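# Swing a stapler's cover open past vertical

## Task

Lift the stapler's top cover until it has gone well beyond vertical, then leave the stapler open, resting flat on the tabletop by itself.

## Robot and tools

Robot: two arms, left_arm with a left hand and right_arm with a right hand. Per the calibration, left_arm's base is at (-0.041, +0.371, 0) m and right_arm's at (+0.043, -0.243, 0) m. A two-camera stand is fixed behind them. Loose objects may get nudged now and then.

Scene frame: origin at tabletop height, halfway between the nominal bases. +z is up, +x points out over the table, and left_arm is on the +y side (image left/right does not follow this). Reported positions are in metres and orientations are quat_wxyz in this frame. They can be a few centimetres off, more at long reach.

Hand point: a point fixed to the palm, 0.15 m out from the wrist face. Its +z runs along straight fingers and +y comes out of the palm. For the right hand +x points away from the thumb; for the left hand +x points toward it. Straight fingers extend 0.06 to 0.07 m past the point, 0.06 m behind it along -y. A wrist bracket on the little-finger side can strike objects.

Row layout: every row has 28 numbers in [-1, 1], covering both arms even if only one moves. The order is left_arm dx, dy, dz, rx, ry, rz; then left hand little, ring, middle, index, thumb_bend, thumb_turn, force_limit, speed; then the same 14 for right_arm. The six pose numbers are offsets, not poses. They count from that arm's Hand target as it stood when the action or call began, along that Hand target's own axes. 1.0 = 0.6 m or 180 degrees, and rx, ry, rz form one rotation vector. Each row in an action is measured from the same start, so repeating an offset in a later call moves the arm further. Six zeros re-request the current Hand target.

The hand numbers are absolute targets. Fingers and thumb_bend use +1 for straight/open and -1 for curled/closed. thumb_turn is +1 beside the palm and -1 across the front of it. force_limit maps -1..+1 to about 0..10 N at the fingertip (15 N for the two thumb motors). speed rises from near zero at -1 to full at +0.48 and above. For a gentle grip, close at -0.94 or slower. No value means "unchanged". To keep a hand as it is, resend the eight numbers from the last row actually executed for it. If it has none yet, send hand_measured plus hand_force_limit and hand_speed. With the thumb turned in front, the hand grips objects about 0.035 to 0.065 m thick, or handles down to about 0.025 m.

Control behaviour: commanded orientation is clipped each step to within 40 degrees of the measured one. Arms follow loosely and often rest 1 to 3 cm (up to 5 cm) short of the command, mostly low. Waiting does not close this gap; send the missing distance as a new offset. An arm blocked by something keeps pushing until you command it back past its hand point.

Tools:
- execute_actions(actions, cameras): actions is a list of actions. Each action is up to 15 rows, each row one 1/30 s step. A short action holds its final row for the remaining steps, so one action lasts 0.5 s. Images come back only for an empty list or when named in cameras (["all"], a list of names, or []).
- move(target, speed, blend, blocking, cameras): sends each hand point in a straight line. target is one 28-number row or a list of up to 15 rows, all offsets from the same starting Hand targets. speed is the top path speed in m/s, 0.002 to 4.3, default 0.25; turning is capped at twice that in rad/s. blend is a corner-rounding distance in m (0 means stop at each target). blocking=false returns after about 0.5 s while motion continues. A move is capped at 10 s. It does not avoid obstacles, and faster moves stray more and hit harder.
- wait(seconds 0 to 10, cameras): lets time pass while commands are held.
- stop(cameras): brakes a running move.
- zoom_image(camera, region [x0, y0, x1, y1] in pixels, at most 504 by 504): a closer view of that camera's newest image.
- show_instructions(): shows the reference pages.
- finished_scene(scene=1): ends the scene for good; the goal must hold without the robot.

Cameras: cam_head_left, cam_head_right, cam_high, cam_low, cam_left_wrist, cam_right_wrist, each 896x504.

Results give, per arm: end_effector_position, end_effector_quat_wxyz, Hand target (the next baseline for offsets), joint positions, velocities and torques, and per hand hand_measured, hand_stopped_by (moving, target, force, stalled, fault), hand_load_n (positive means the finger is being pushed open; near 0 after a lost grip), hand_force_limit and hand_speed. Calls that ran actions also list some step positions. A move adds a move: line showing its ending (done, off_target, moving, held, fault) and limits (paced = pose clipped, held = steps withheld). done means at rest within 10 mm and 2 degrees; it does not tell you whether anything is being touched.

Joint ranges (rad): waist -2.880 to 2.880, shoulder 0.000 to 3.142, elbow 0.000 to 3.019, wrist pitch -1.693 to 1.571, wrist yaw -1.571 to 1.571, wrist roll -2.094 to 2.094.

Things to avoid:
- Letting the stapler leave the table, dropping it, or releasing it while it moves.
- Slamming it, or pushing hard on it or on fixed things.
- Overloading fingers.
- Letting the hands touch or squeeze each other, which can end the scene.
- Routing paths near an arm's own base, since this can flip its shoulder posture.
- Holding loads, stretching out, or pushing toward unreachable poses for long. Motors heat; at 85 °C a MOTOR HOT line appears, and at 100 °C the arm drops for 30 to 60 s. Any arm stop costs time.

Each tool is called after "Request:" as a command line: name --argument value for each argument, lists and objects as JSON in quotes; but a table of rows of numbers goes row by row, as --pt "numbers of a row", without its own name.

Reference images:

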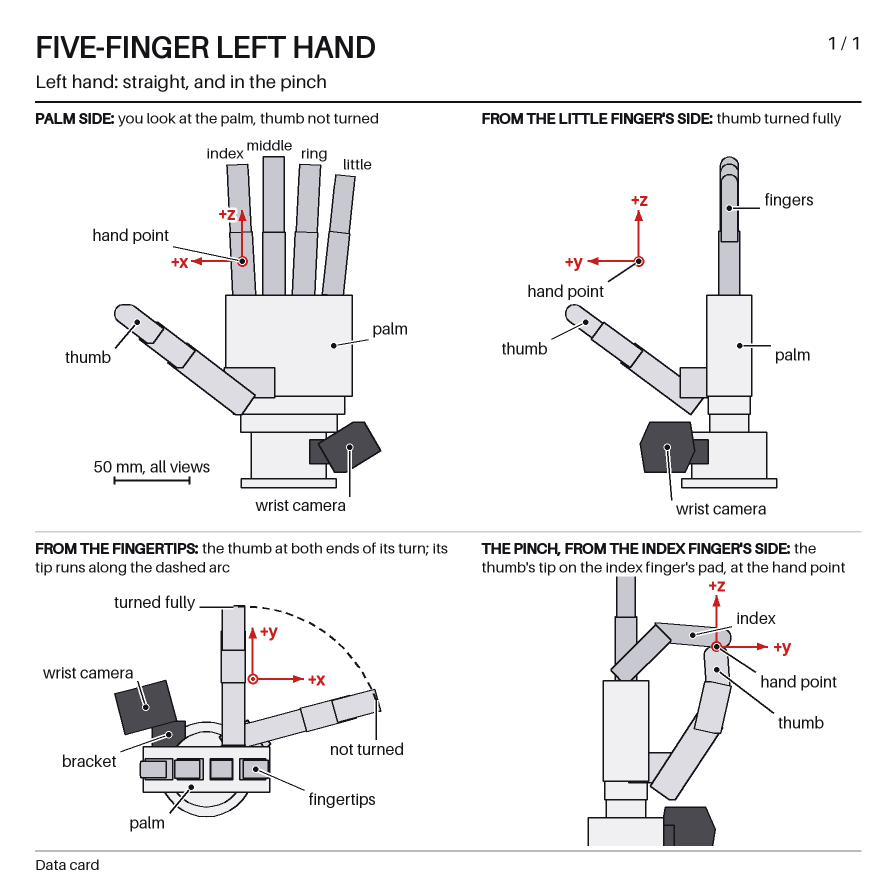

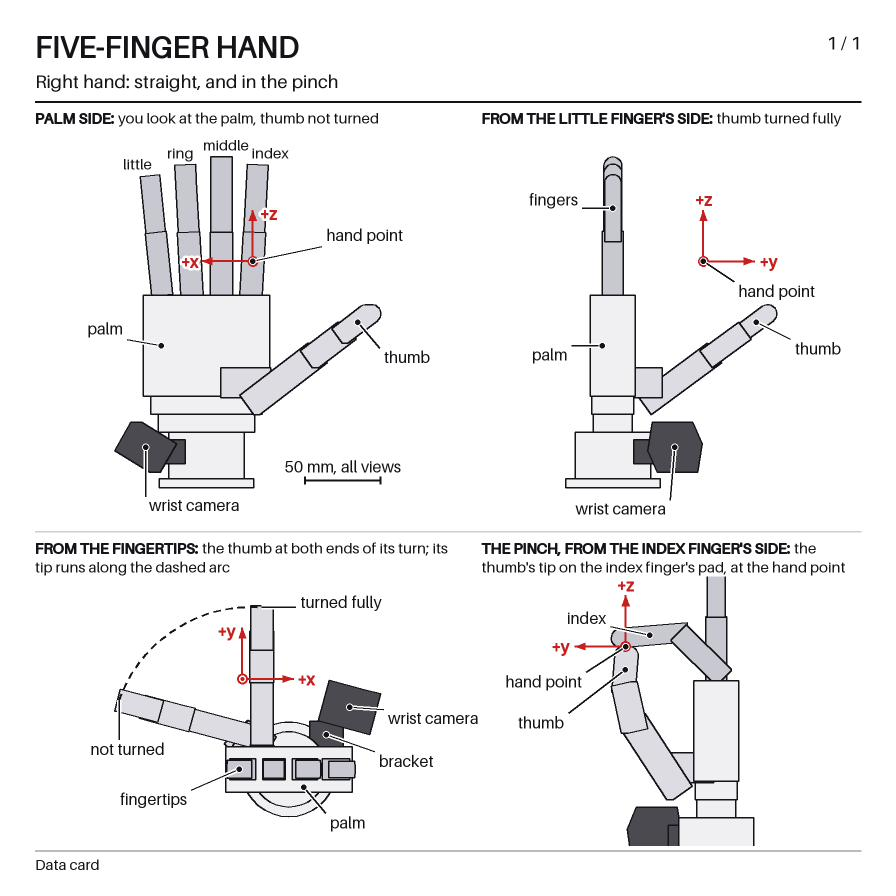

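## Session

Request:
execute_actions --actions '[]'

Scene clock: 0.00 s.
left_arm: end_effector_position=(+0.6954, +0.3393, +0.1877) hand_measured=(+1.000, +1.000, +1.000, +1.000, +1.000, +1.000) hand_load_n=(+0.0, +0.0, +0.0, +0.0, +0.0, +0.0) hand_stopped_by=(target, target, target, target, target, target) hand_force_limit=0.00 hand_speed=-0.80 end_effector_quat_wxyz=(+0.050, +0.948, +0.193, +0.247) | right_arm: end_effector_position=(+0.1649, -0.1537, +0.1478) hand_measured=(+1.000, +1.000, +1.000, +1.000, +1.000, +1.000) hand_load_n=(+0.0, +0.0, +0.0, +0.0, +0.0, +0.0) hand_stopped_by=(target, target, target, target, target, target) hand_force_limit=0.00 hand_speed=-0.80 end_effector_quat_wxyz=(-0.257, +0.740, -0.527, +0.330)
Joint positions: left_arm=[0.018 1.837 1.623 -0.847 0.01 -1.955] | right_arm=[1.307 0.299 0.531 -1.483 0.816 0.852]
Joint velocities: within noise
Joint torques (N m): no reading
Heat: left arm: hottest wrist yaw 27 °C; right arm: hottest wrist yaw 29 °C.
Hand target: left_arm +0.7028, +0.3395, +0.1945; +0.051, +0.946, +0.193, +0.255 | right_arm +0.1656, -0.1503, +0.1571; -0.266, +0.736, -0.530, +0.326

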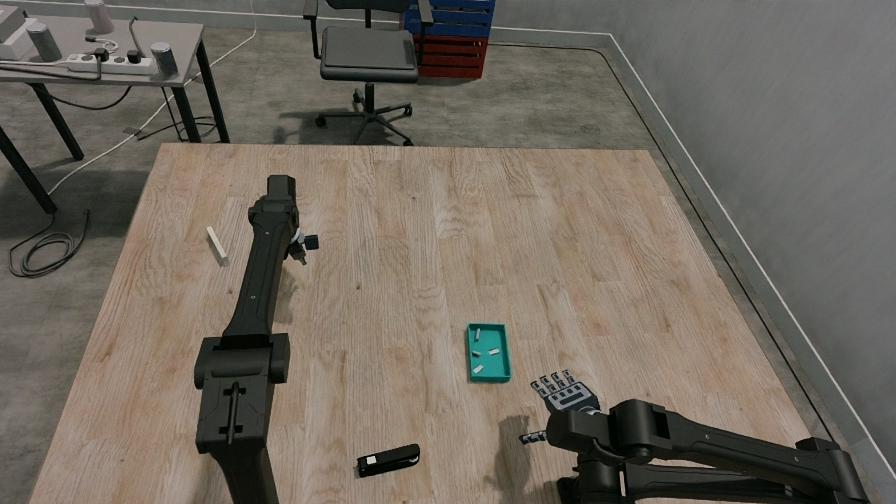

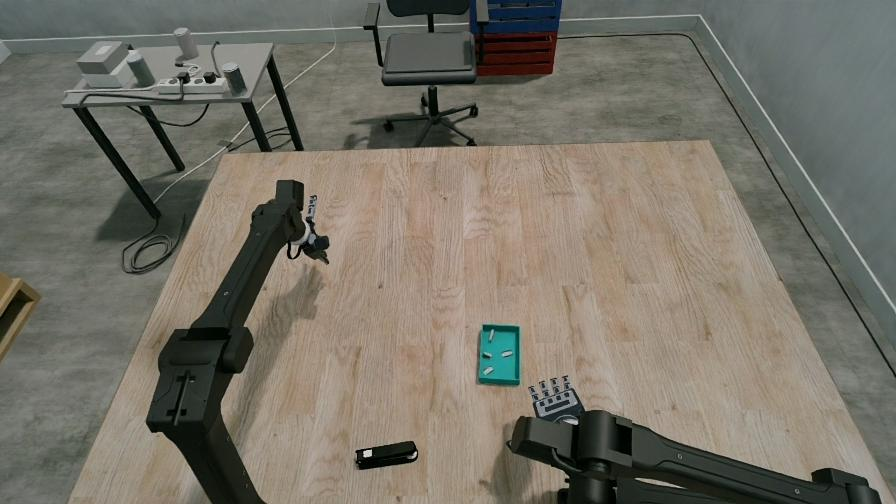

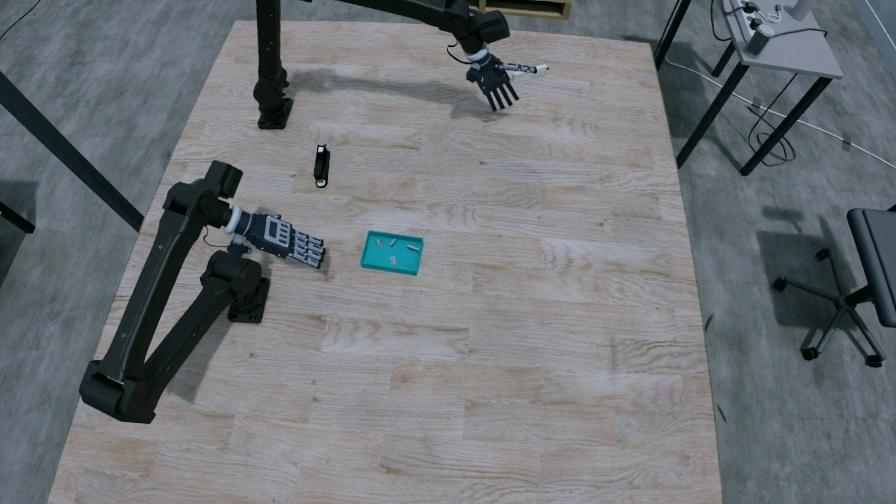

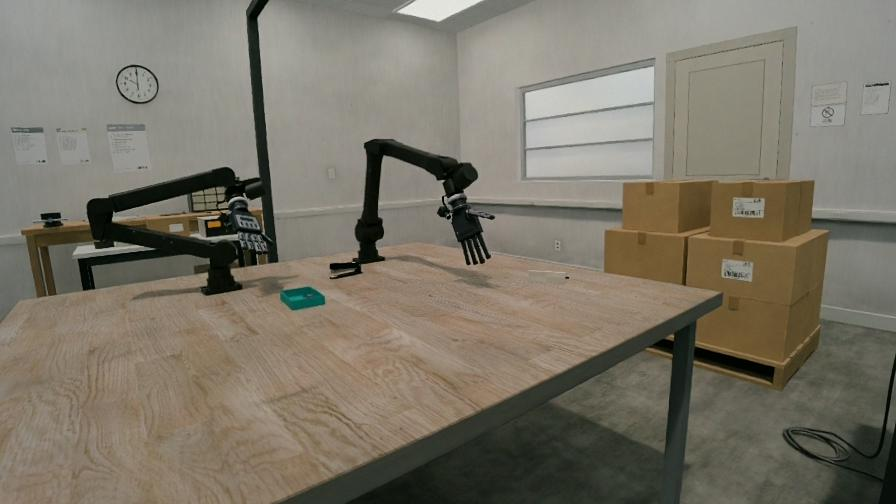

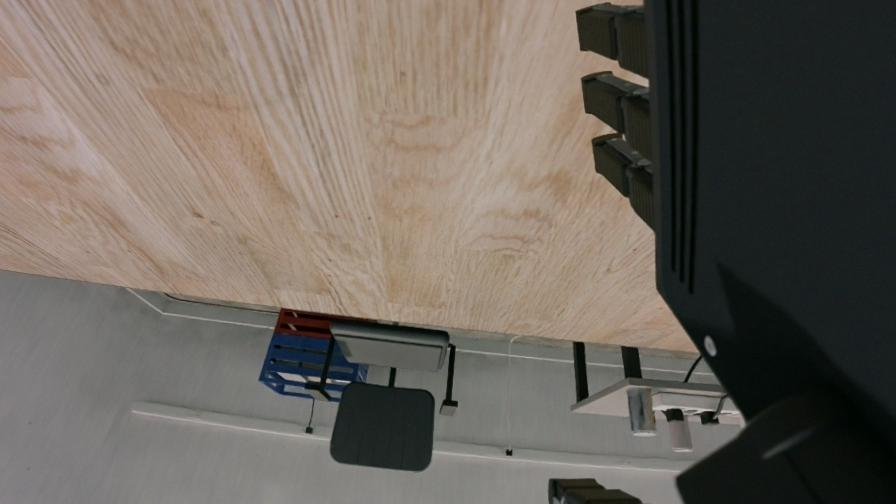

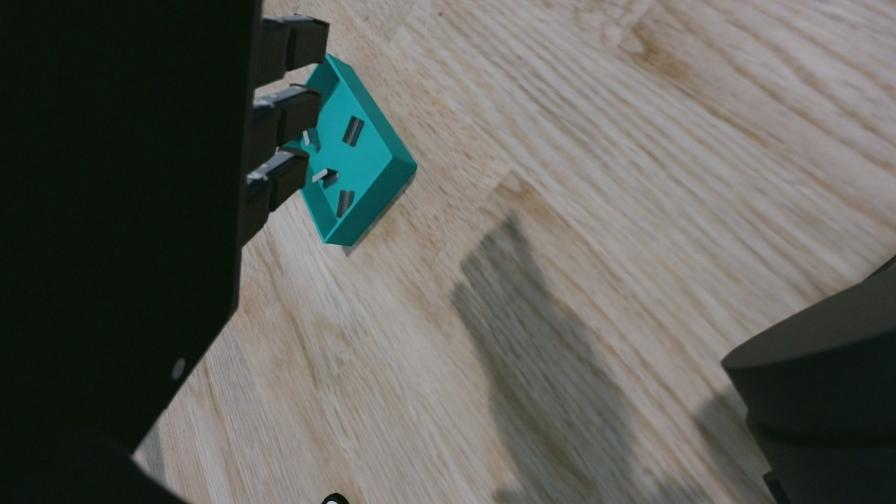

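Request:
zoom_image --camera "cam_head_right" --region '[330, 420, 450, 490]'

Request:
zoom_image --camera "cam_head_left" --region '[330, 420, 450, 490]'

Request:
zoom_image --camera "cam_low" --region '[310, 240, 390, 290]'

Request:
zoom_image --camera "cam_high" --region '[280, 120, 360, 210]'

Scaled by 4.200 from the camera's 896x504 image, which has a finer 1280x720 frame.

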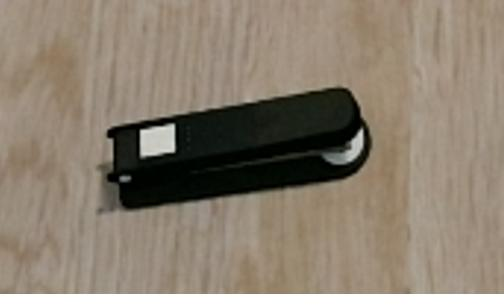

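Scaled by 4.200 from the camera's 896x504 image, which has a finer 1280x720 frame.

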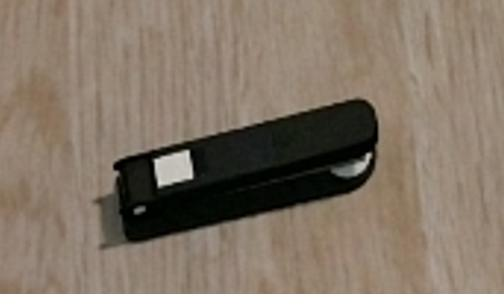

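Scaled by 6.300 from the camera's 896x504 image, which has a finer 1280x720 frame.

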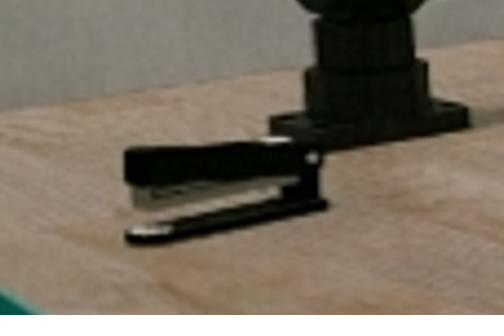

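Scaled by 5.600 from the camera's 896x504 image, which has a finer 1280x720 frame.

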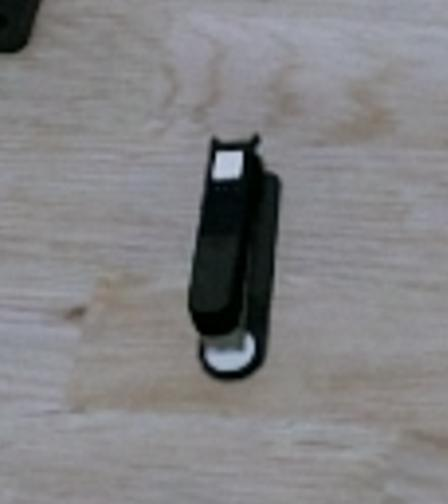

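Request:
move --target '[0,0,0,0,0,0,1,1,1,1,1,1,0,-0.8,-0.2162,-0.128,0.1238,-0.276,-0.028,0.096,1,1,1,1,1,1,0,-0.8]' --speed 0.2 --cameras '["all"]'

Scene clock: 223.40 s.
left_arm: end_effector_position=(+0.6954, +0.3393, +0.1877) hand_measured=(+1.000, +1.000, +1.000, +1.000, +1.000, +1.000) hand_load_n=(+0.0, +0.5, +0.0, +0.0, +0.0, +0.0) hand_stopped_by=(target, target, target, target, target, target) hand_force_limit=0.00 hand_speed=-0.80 end_effector_quat_wxyz=(+0.050, +0.948, +0.193, +0.247) | right_arm: end_effector_position=(+0.2259, -0.0079, +0.1293) hand_measured=(+1.000, +1.000, +1.000, +1.000, +1.000, +1.000) hand_load_n=(+0.0, +0.0, +0.0, +0.0, +0.0, +0.0) hand_stopped_by=(target, target, target, target, target, target) hand_force_limit=0.00 hand_speed=-0.80 end_effector_quat_wxyz=(+0.009, +0.718, -0.696, +0.001)
Joint positions: left_arm=[0.018 1.837 1.623 -0.847 0.01 -1.955] | right_arm=[0.686 1.231 0.931 -1.289 0.004 0.672]
Joint torques (N m): left_arm=[-1.73 -18.78 13.31 1.37 0.21 -0.03] | right_arm=[-1.67 -6.12 11.56 -0.5 -0.1 0.2]
Heat: left arm: hottest elbow 37 °C; right arm: hottest elbow 35 °C.
Hand target: left_arm +0.7028, +0.3395, +0.1945; +0.051, +0.946, +0.193, +0.255 | right_arm +0.2396, -0.0002, +0.1402; -0.001, +0.708, -0.707, +0.000
Off the commanded pose: left_arm 0.010 m, 1 deg | right_arm 0.019 m, 2 deg.
move: off_target (right_arm)
camera_calibration:
cam_right_wrist: T_world_to_cam=[[-0.951883, -0.302963, 0.0461671, 0.205934], [-0.247286, 0.848302, 0.468224, 0.00755583], [-0.181018, 0.434278, -0.882403, 0.267694], [0, 0, 0, 1]] pos_world=[0.246351, -0.0602725, 0.223168]

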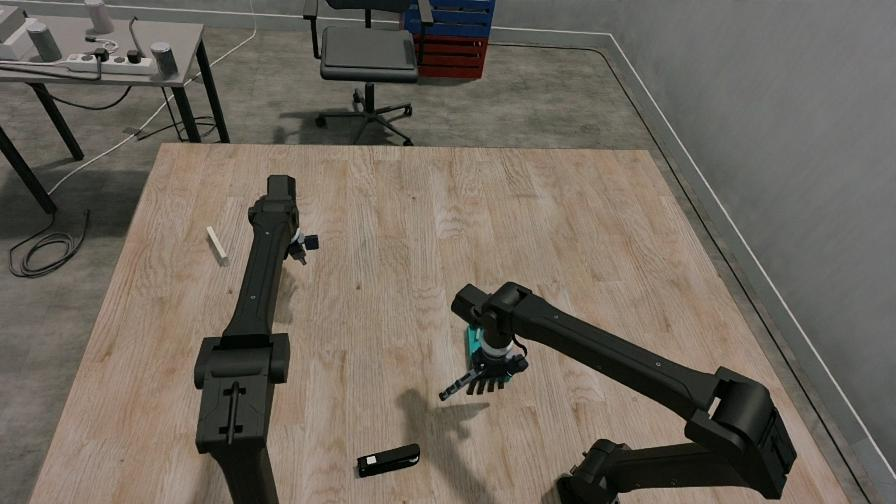

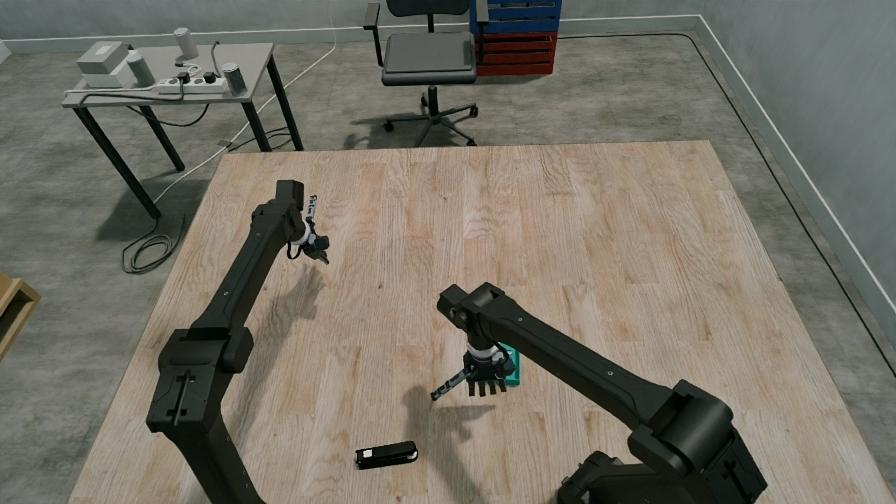

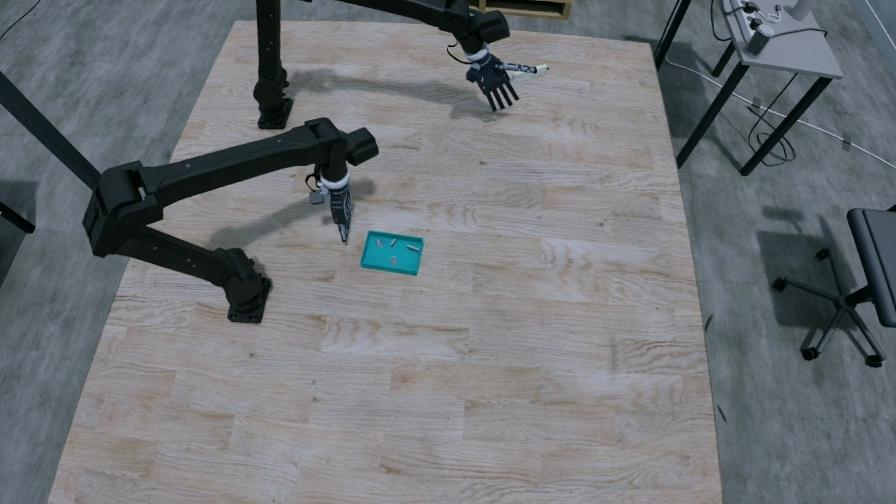

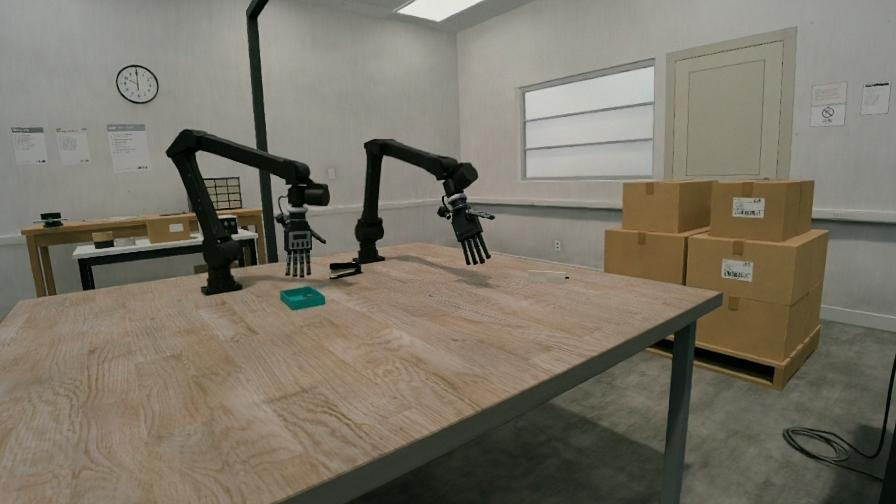

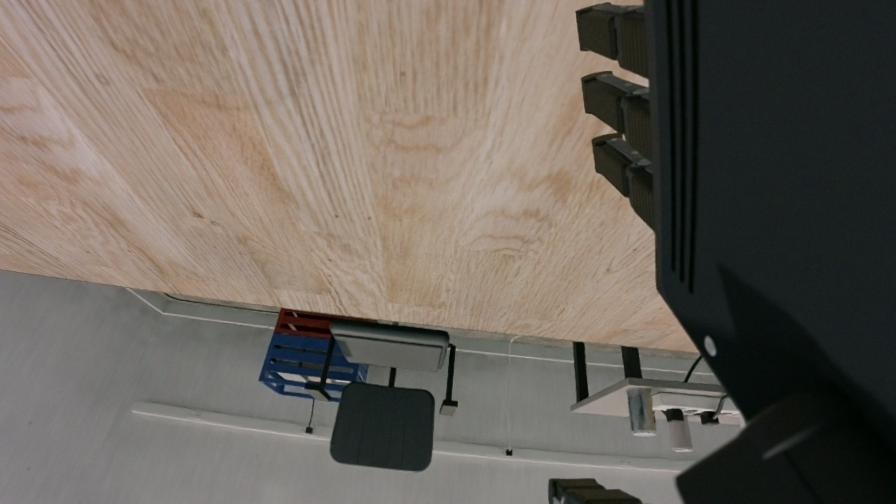

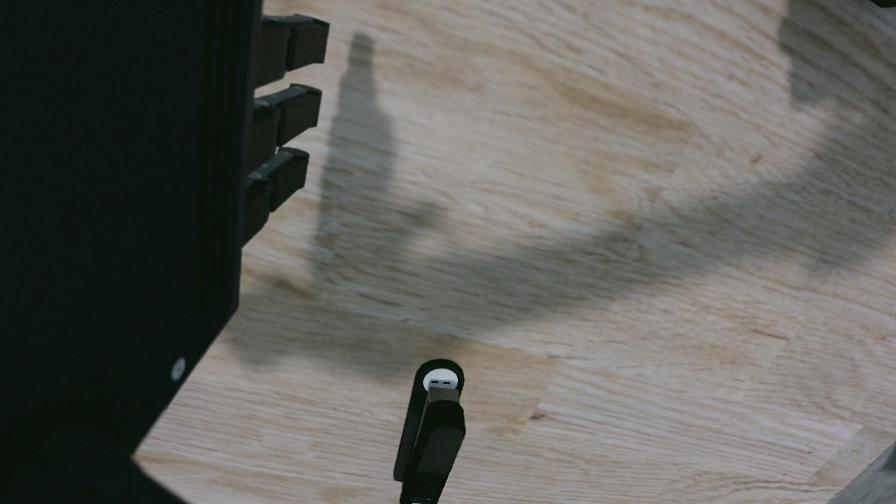

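Request:
zoom_image --camera "cam_right_wrist" --region '[360, 340, 520, 504]'

Request:
zoom_image --camera "cam_low" --region '[270, 220, 390, 300]'

Scaled by 3.073 from the camera's 896x504 image, which has a finer 1280x720 frame.

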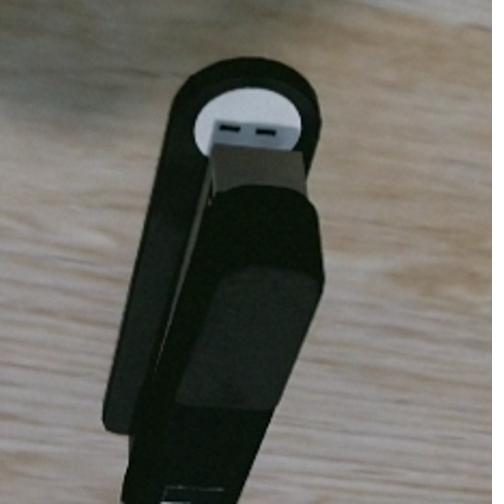

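Scaled by 4.200 from the camera's 896x504 image, which has a finer 1280x720 frame.

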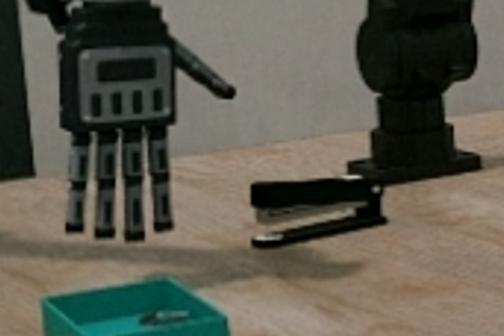

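Request:
move --target '[0,0,0,0,0,0,1,1,1,1,1,1,0,-0.8,-0.255,0.008,0.048,0,0,0,-0.6,-0.6,-0.6,0,1,-1,0,0.2]' --speed 0.2 --cameras '["all"]'

Scene clock: 380.87 s.
left_arm: end_effector_position=(+0.6954, +0.3393, +0.1877) hand_measured=(+1.000, +1.000, +1.000, +1.000, +1.000, +1.000) hand_load_n=(+0.0, +0.5, +0.0, +0.0, +0.0, +0.0) hand_stopped_by=(target, target, target, target, target, target) hand_force_limit=0.00 hand_speed=-0.80 end_effector_quat_wxyz=(+0.050, +0.948, +0.193, +0.247) | right_arm: end_effector_position=(+0.2279, +0.1362, +0.1055) hand_measured=(-0.600, -0.600, -0.600, +0.000, +1.000, -1.000) hand_load_n=(+0.0, +0.0, +0.0, +0.0, +0.0, +0.0) hand_stopped_by=(target, target, target, target, target, target) hand_force_limit=0.00 hand_speed=0.20 end_effector_quat_wxyz=(+0.012, +0.710, -0.705, +0.001)
Joint positions: left_arm=[0.018 1.837 1.623 -0.847 0.01 -1.955] | right_arm=[0.938 1.537 1.166 -1.224 -0.003 0.949]
Joint torques (N m): left_arm=[-2.61 -18.55 13.48 1.47 0.1 -0.07] | right_arm=[0.44 -8.7 11.07 0.02 0.11 0.11]
Heat: left arm: hottest elbow 39 °C; right arm: hottest elbow 35 °C.
Hand target: left_arm +0.7028, +0.3395, +0.1945; +0.051, +0.946, +0.193, +0.255 | right_arm +0.2347, +0.1526, +0.1114; -0.001, +0.707, -0.707, +0.000
Off the commanded pose: left_arm 0.010 m, 1 deg | right_arm 0.019 m, 1 deg.
move: off_target (right_arm)
camera_calibration:
cam_right_wrist: T_world_to_cam=[[-0.958804, -0.279463, 0.0509368, 0.250545], [-0.224627, 0.855651, 0.466266, -0.108835], [-0.173888, 0.435616, -0.883177, 0.182836], [0, 0, 0, 1]] pos_world=[0.24757, 0.0834969, 0.199461]

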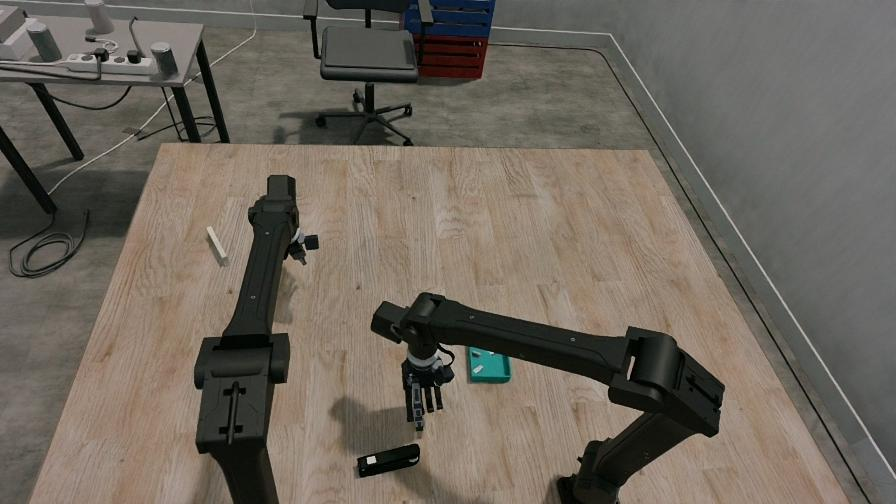

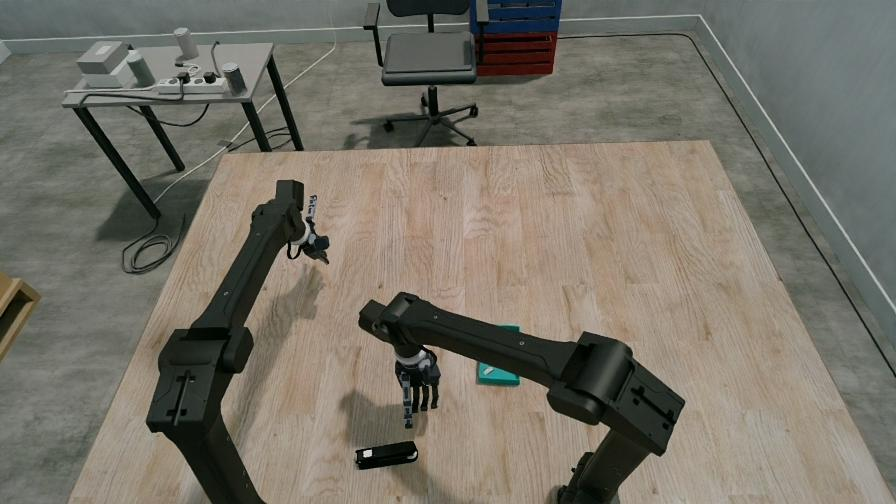

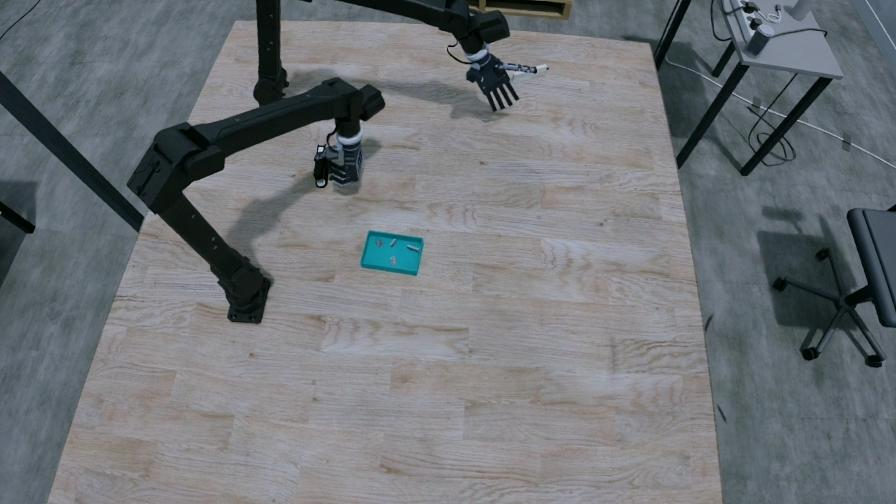

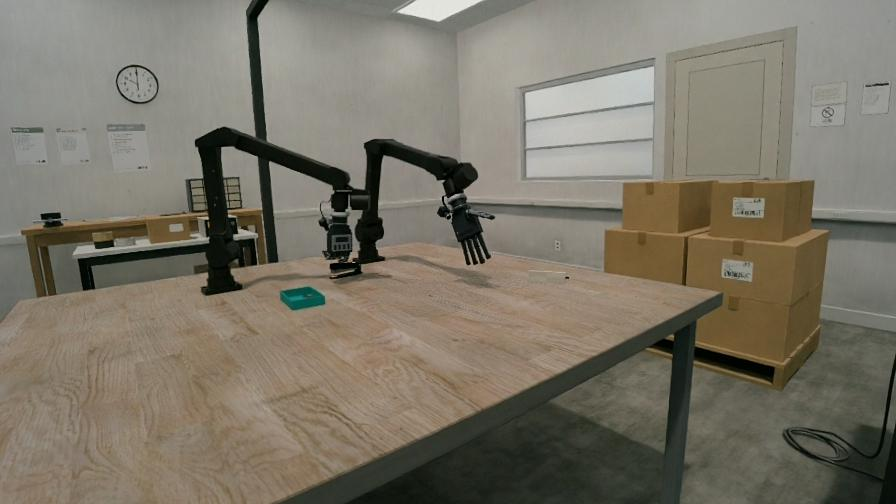

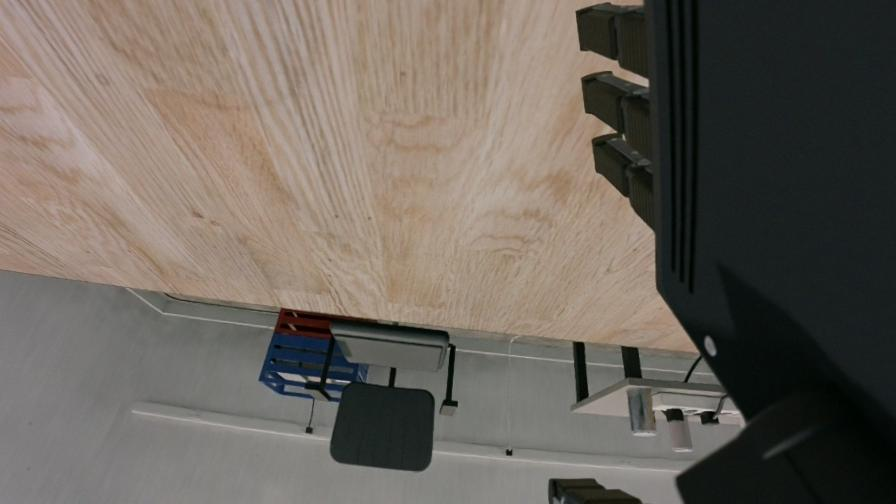

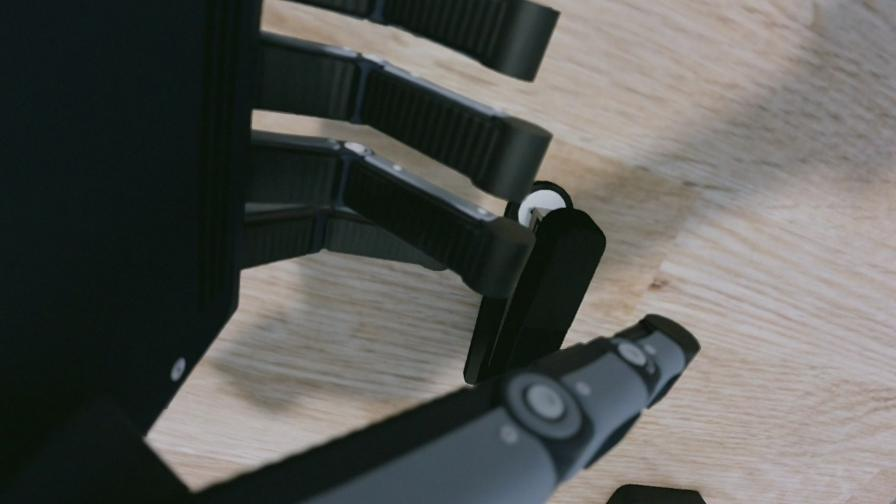

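Request:
zoom_image --camera "cam_low" --region '[300, 200, 400, 290]'

Request:
zoom_image --camera "cam_high" --region '[290, 110, 390, 210]'

Request:
zoom_image --camera "cam_head_right" --region '[330, 350, 460, 480]'

Scaled by 5.040 from the camera's 896x504 image, which has a finer 1280x720 frame.

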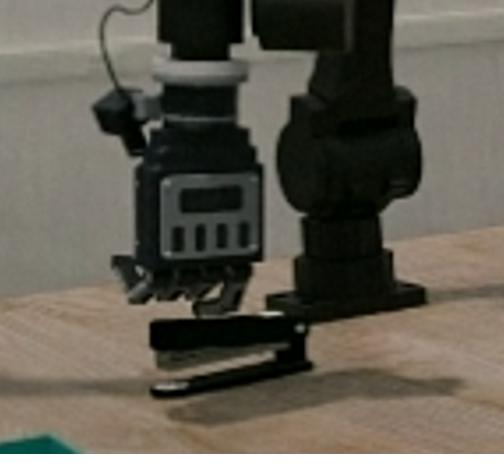

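Scaled by 5.040 from the camera's 896x504 image, which has a finer 1280x720 frame.

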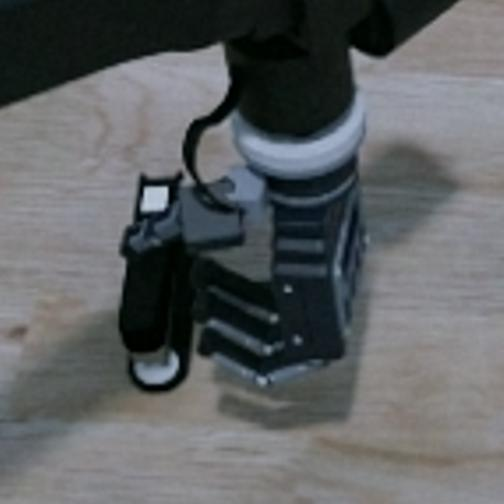

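Scaled by 3.877 from the camera's 896x504 image, which has a finer 1280x720 frame.

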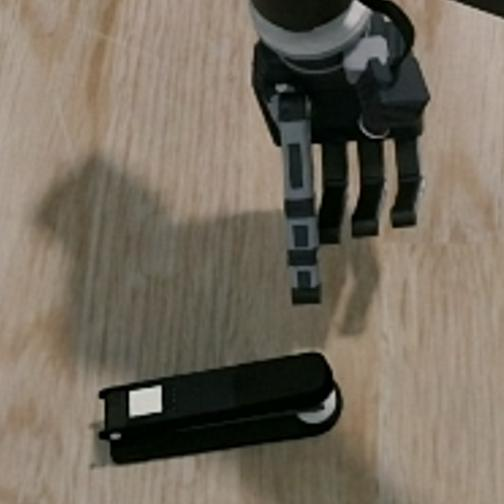

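Request:
move --target '[0,0,0,0,0,0,1,1,1,1,1,1,0,-0.8,-0.02,0.01,0.078,0,0,0,-0.6,-0.6,-0.6,0,1,-1,0,0.2]' --speed 0.1 --cameras '["cam_low","cam_high","cam_right_wrist"]'

Request:
zoom_image --camera "cam_low" --region '[310, 230, 390, 290]'

Scene clock: 418.63 s.
left_arm: end_effector_position=(+0.6954, +0.3393, +0.1877) hand_measured=(+1.000, +1.000, +1.000, +1.000, +1.000, +1.000) hand_load_n=(+0.0, +0.0, +0.0, +0.0, +0.0, +0.0) hand_stopped_by=(target, target, target, target, target, target) hand_force_limit=0.00 hand_speed=-0.80 end_effector_quat_wxyz=(+0.050, +0.948, +0.193, +0.247) | right_arm: end_effector_position=(+0.2325, +0.1603, +0.0720) hand_measured=(-0.600, -0.600, -0.600, +0.000, +1.000, -1.000) hand_load_n=(+0.0, +0.0, +0.0, +0.0, -0.5, +0.0) hand_stopped_by=(target, target, target, target, target, target) hand_force_limit=0.00 hand_speed=0.20 end_effector_quat_wxyz=(-0.004, +0.708, -0.706, -0.002)
Joint positions: left_arm=[0.018 1.837 1.623 -0.847 0.01 -1.955] | right_arm=[0.961 1.605 1.153 -1.11 -0.003 0.975]
Joint torques (N m): left_arm=[-2.49 -19.31 13.46 1.46 0.14 -0.13] | right_arm=[0.21 -9 7.71 0.34 0.12 0.17]
Heat: left arm: hottest elbow 39 °C; right arm: hottest elbow 35 °C.
Hand target: left_arm +0.7028, +0.3395, +0.1945; +0.051, +0.946, +0.193, +0.255 | right_arm +0.2287, +0.1647, +0.0646; -0.001, +0.707, -0.707, +0.000
Off the commanded pose: left_arm 0.010 m, 1 deg | right_arm 0.009 m, 1 deg.
move: done
camera_calibration:
cam_right_wrist: T_world_to_cam=[[-0.960506, -0.277113, 0.0252216, 0.265234], [-0.230717, 0.843793, 0.484544, -0.110938], [-0.155555, 0.459589, -0.874403, 0.134773], [0, 0, 0, 1]] pos_world=[0.250128, 0.105169, 0.164911]
Images, in order (width x height): cam_high 896x504, cam_low 896x504, cam_right_wrist 896x504.

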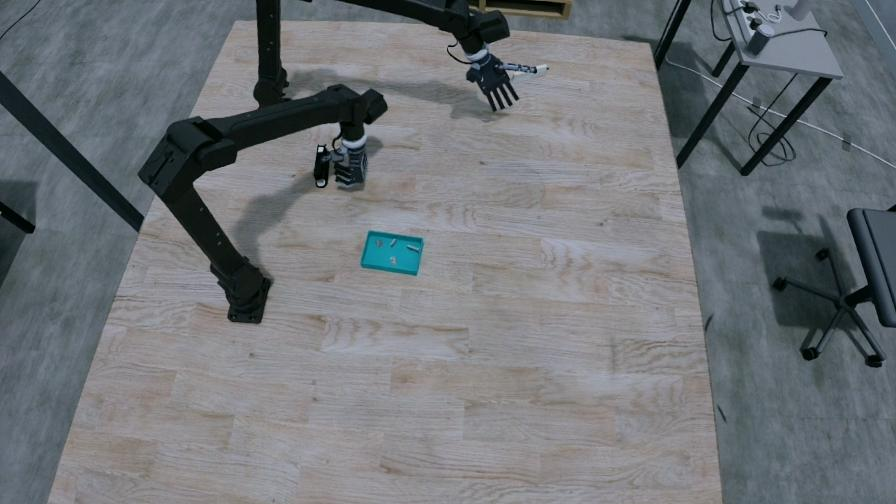

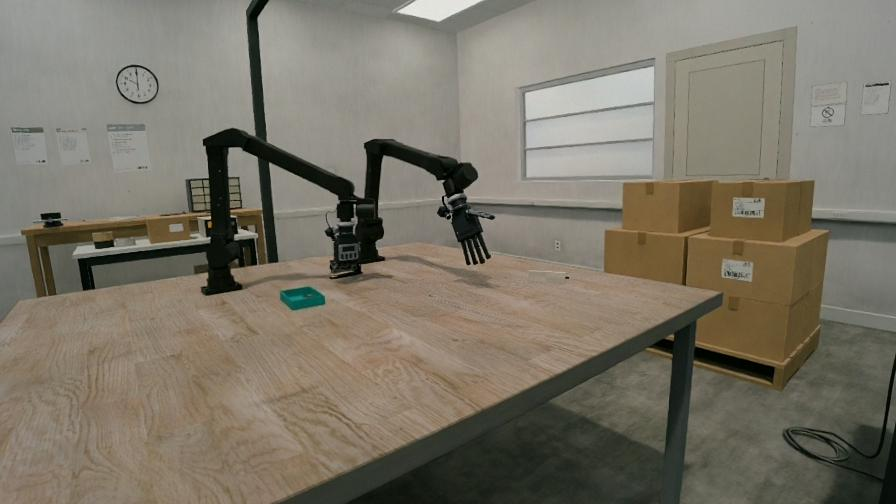

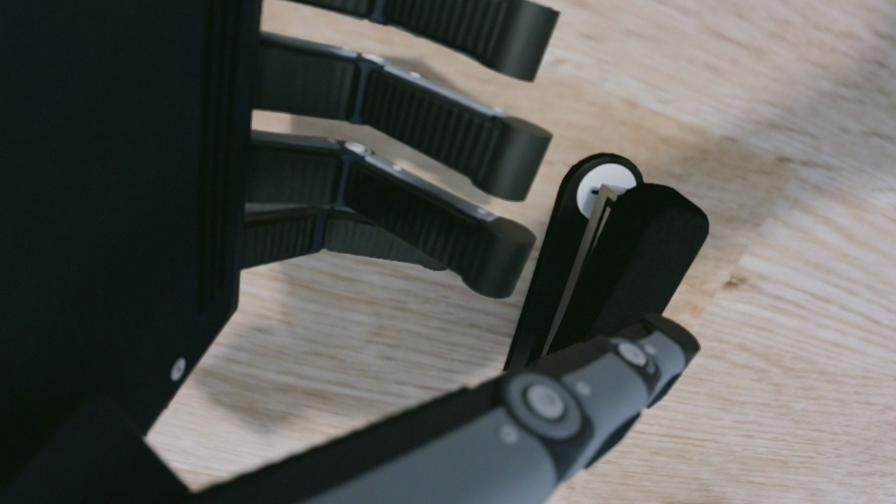

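Scaled by 6.300 from the camera's 896x504 image, which has a finer 1280x720 frame.

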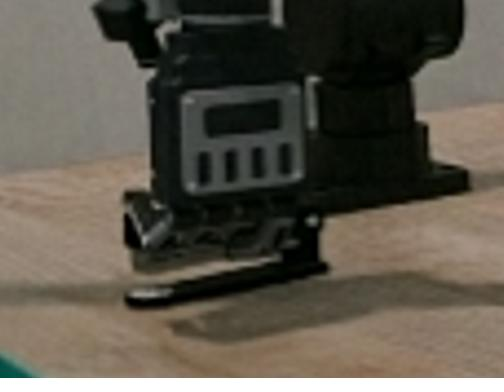

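Request:
move --target '[0,0,0,0,0,0,1,1,1,1,1,1,0,-0.8,0.032,0.003,0.042,0,0,0,-1,-1,-1,-0.15,1,-1,0,0.2]' --speed 0.1 --cameras '["cam_low","cam_high","cam_right_wrist"]'

Request:
zoom_image --camera "cam_low" --region '[310, 230, 390, 290]'

Request:
zoom_image --camera "cam_right_wrist" --region '[400, 100, 760, 400]'

Scene clock: 480.27 s.
left_arm: end_effector_position=(+0.6954, +0.3393, +0.1877) hand_measured=(+1.000, +1.000, +1.000, +1.000, +1.000, +1.000) hand_load_n=(+0.5, +0.0, +0.0, +0.0, +0.0, +0.0) hand_stopped_by=(target, target, target, target, target, target) hand_force_limit=0.00 hand_speed=-0.80 end_effector_quat_wxyz=(+0.050, +0.948, +0.193, +0.247) | right_arm: end_effector_position=(+0.2236, +0.1470, +0.0444) hand_measured=(-1.000, -1.000, -1.000, -0.150, +1.000, -1.000) hand_load_n=(+0.0, +0.0, +0.0, +0.0, +0.0, +0.0) hand_stopped_by=(target, target, target, target, target, target) hand_force_limit=0.00 hand_speed=0.20 end_effector_quat_wxyz=(-0.002, +0.708, -0.706, -0.002)
Joint positions: left_arm=[0.018 1.837 1.623 -0.847 0.01 -1.955] | right_arm=[0.961 1.605 1.071 -1.033 -0.002 0.976]
Joint torques (N m): left_arm=[-2.32 -19.37 13.37 1.29 0.18 -0.14] | right_arm=[-1.9 -9.93 7.19 0.27 0.09 -0.05]
Heat: left arm: hottest elbow 39 °C; right arm: hottest elbow 34 °C.
Hand target: left_arm +0.7028, +0.3395, +0.1945; +0.051, +0.946, +0.193, +0.255 | right_arm +0.2270, +0.1455, +0.0394; -0.001, +0.707, -0.707, +0.000
Off the commanded pose: left_arm 0.010 m, 1 deg | right_arm 0.006 m, 0 deg.
move: done
camera_calibration:
cam_right_wrist: T_world_to_cam=[[-0.960555, -0.276627, 0.0284964, 0.253474], [-0.229303, 0.845842, 0.481633, -0.0888178], [-0.157336, 0.456101, -0.875909, 0.116392], [0, 0, 0, 1]] pos_world=[0.241422, 0.0921569, 0.137504]
Images, in order (width x height): cam_high 896x504, cam_low 896x504, cam_right_wrist 896x504.

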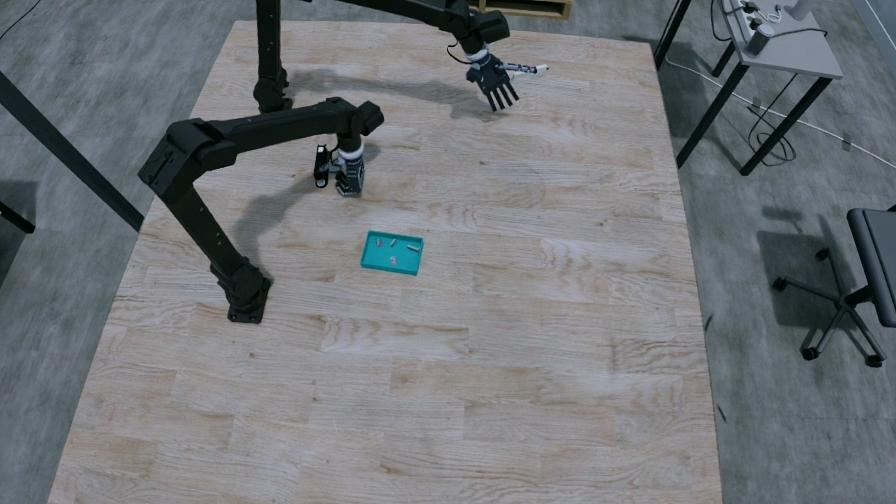

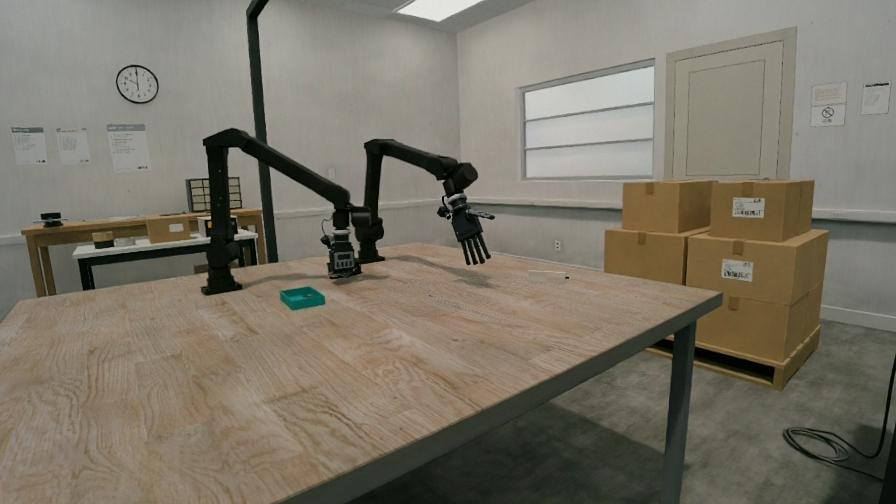

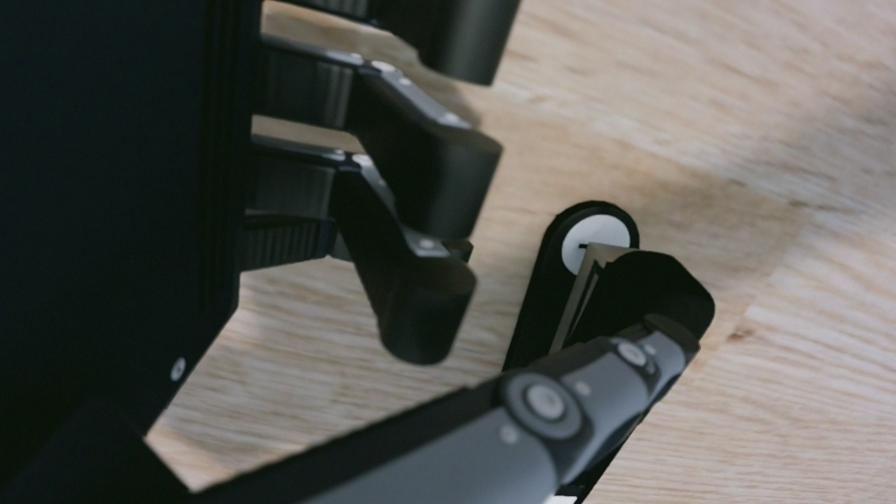

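Scaled by 6.300 from the camera's 896x504 image, which has a finer 1280x720 frame.

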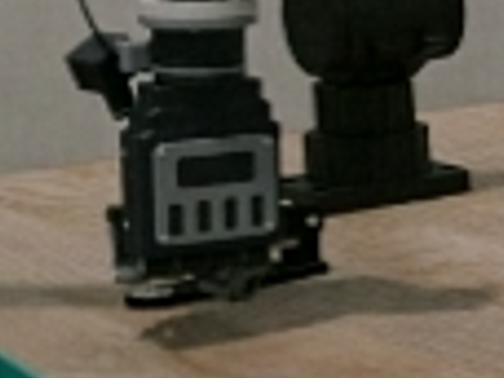

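Scaled by 1.400 from the camera's 896x504 image, which has a finer 1280x720 frame.

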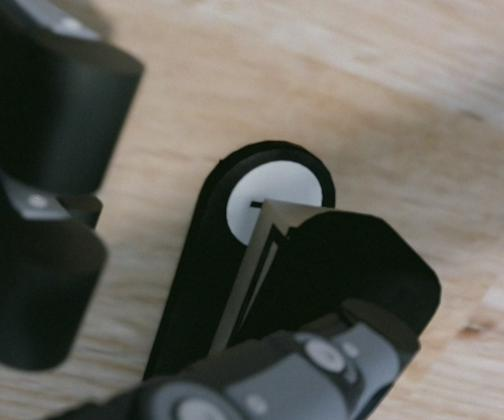

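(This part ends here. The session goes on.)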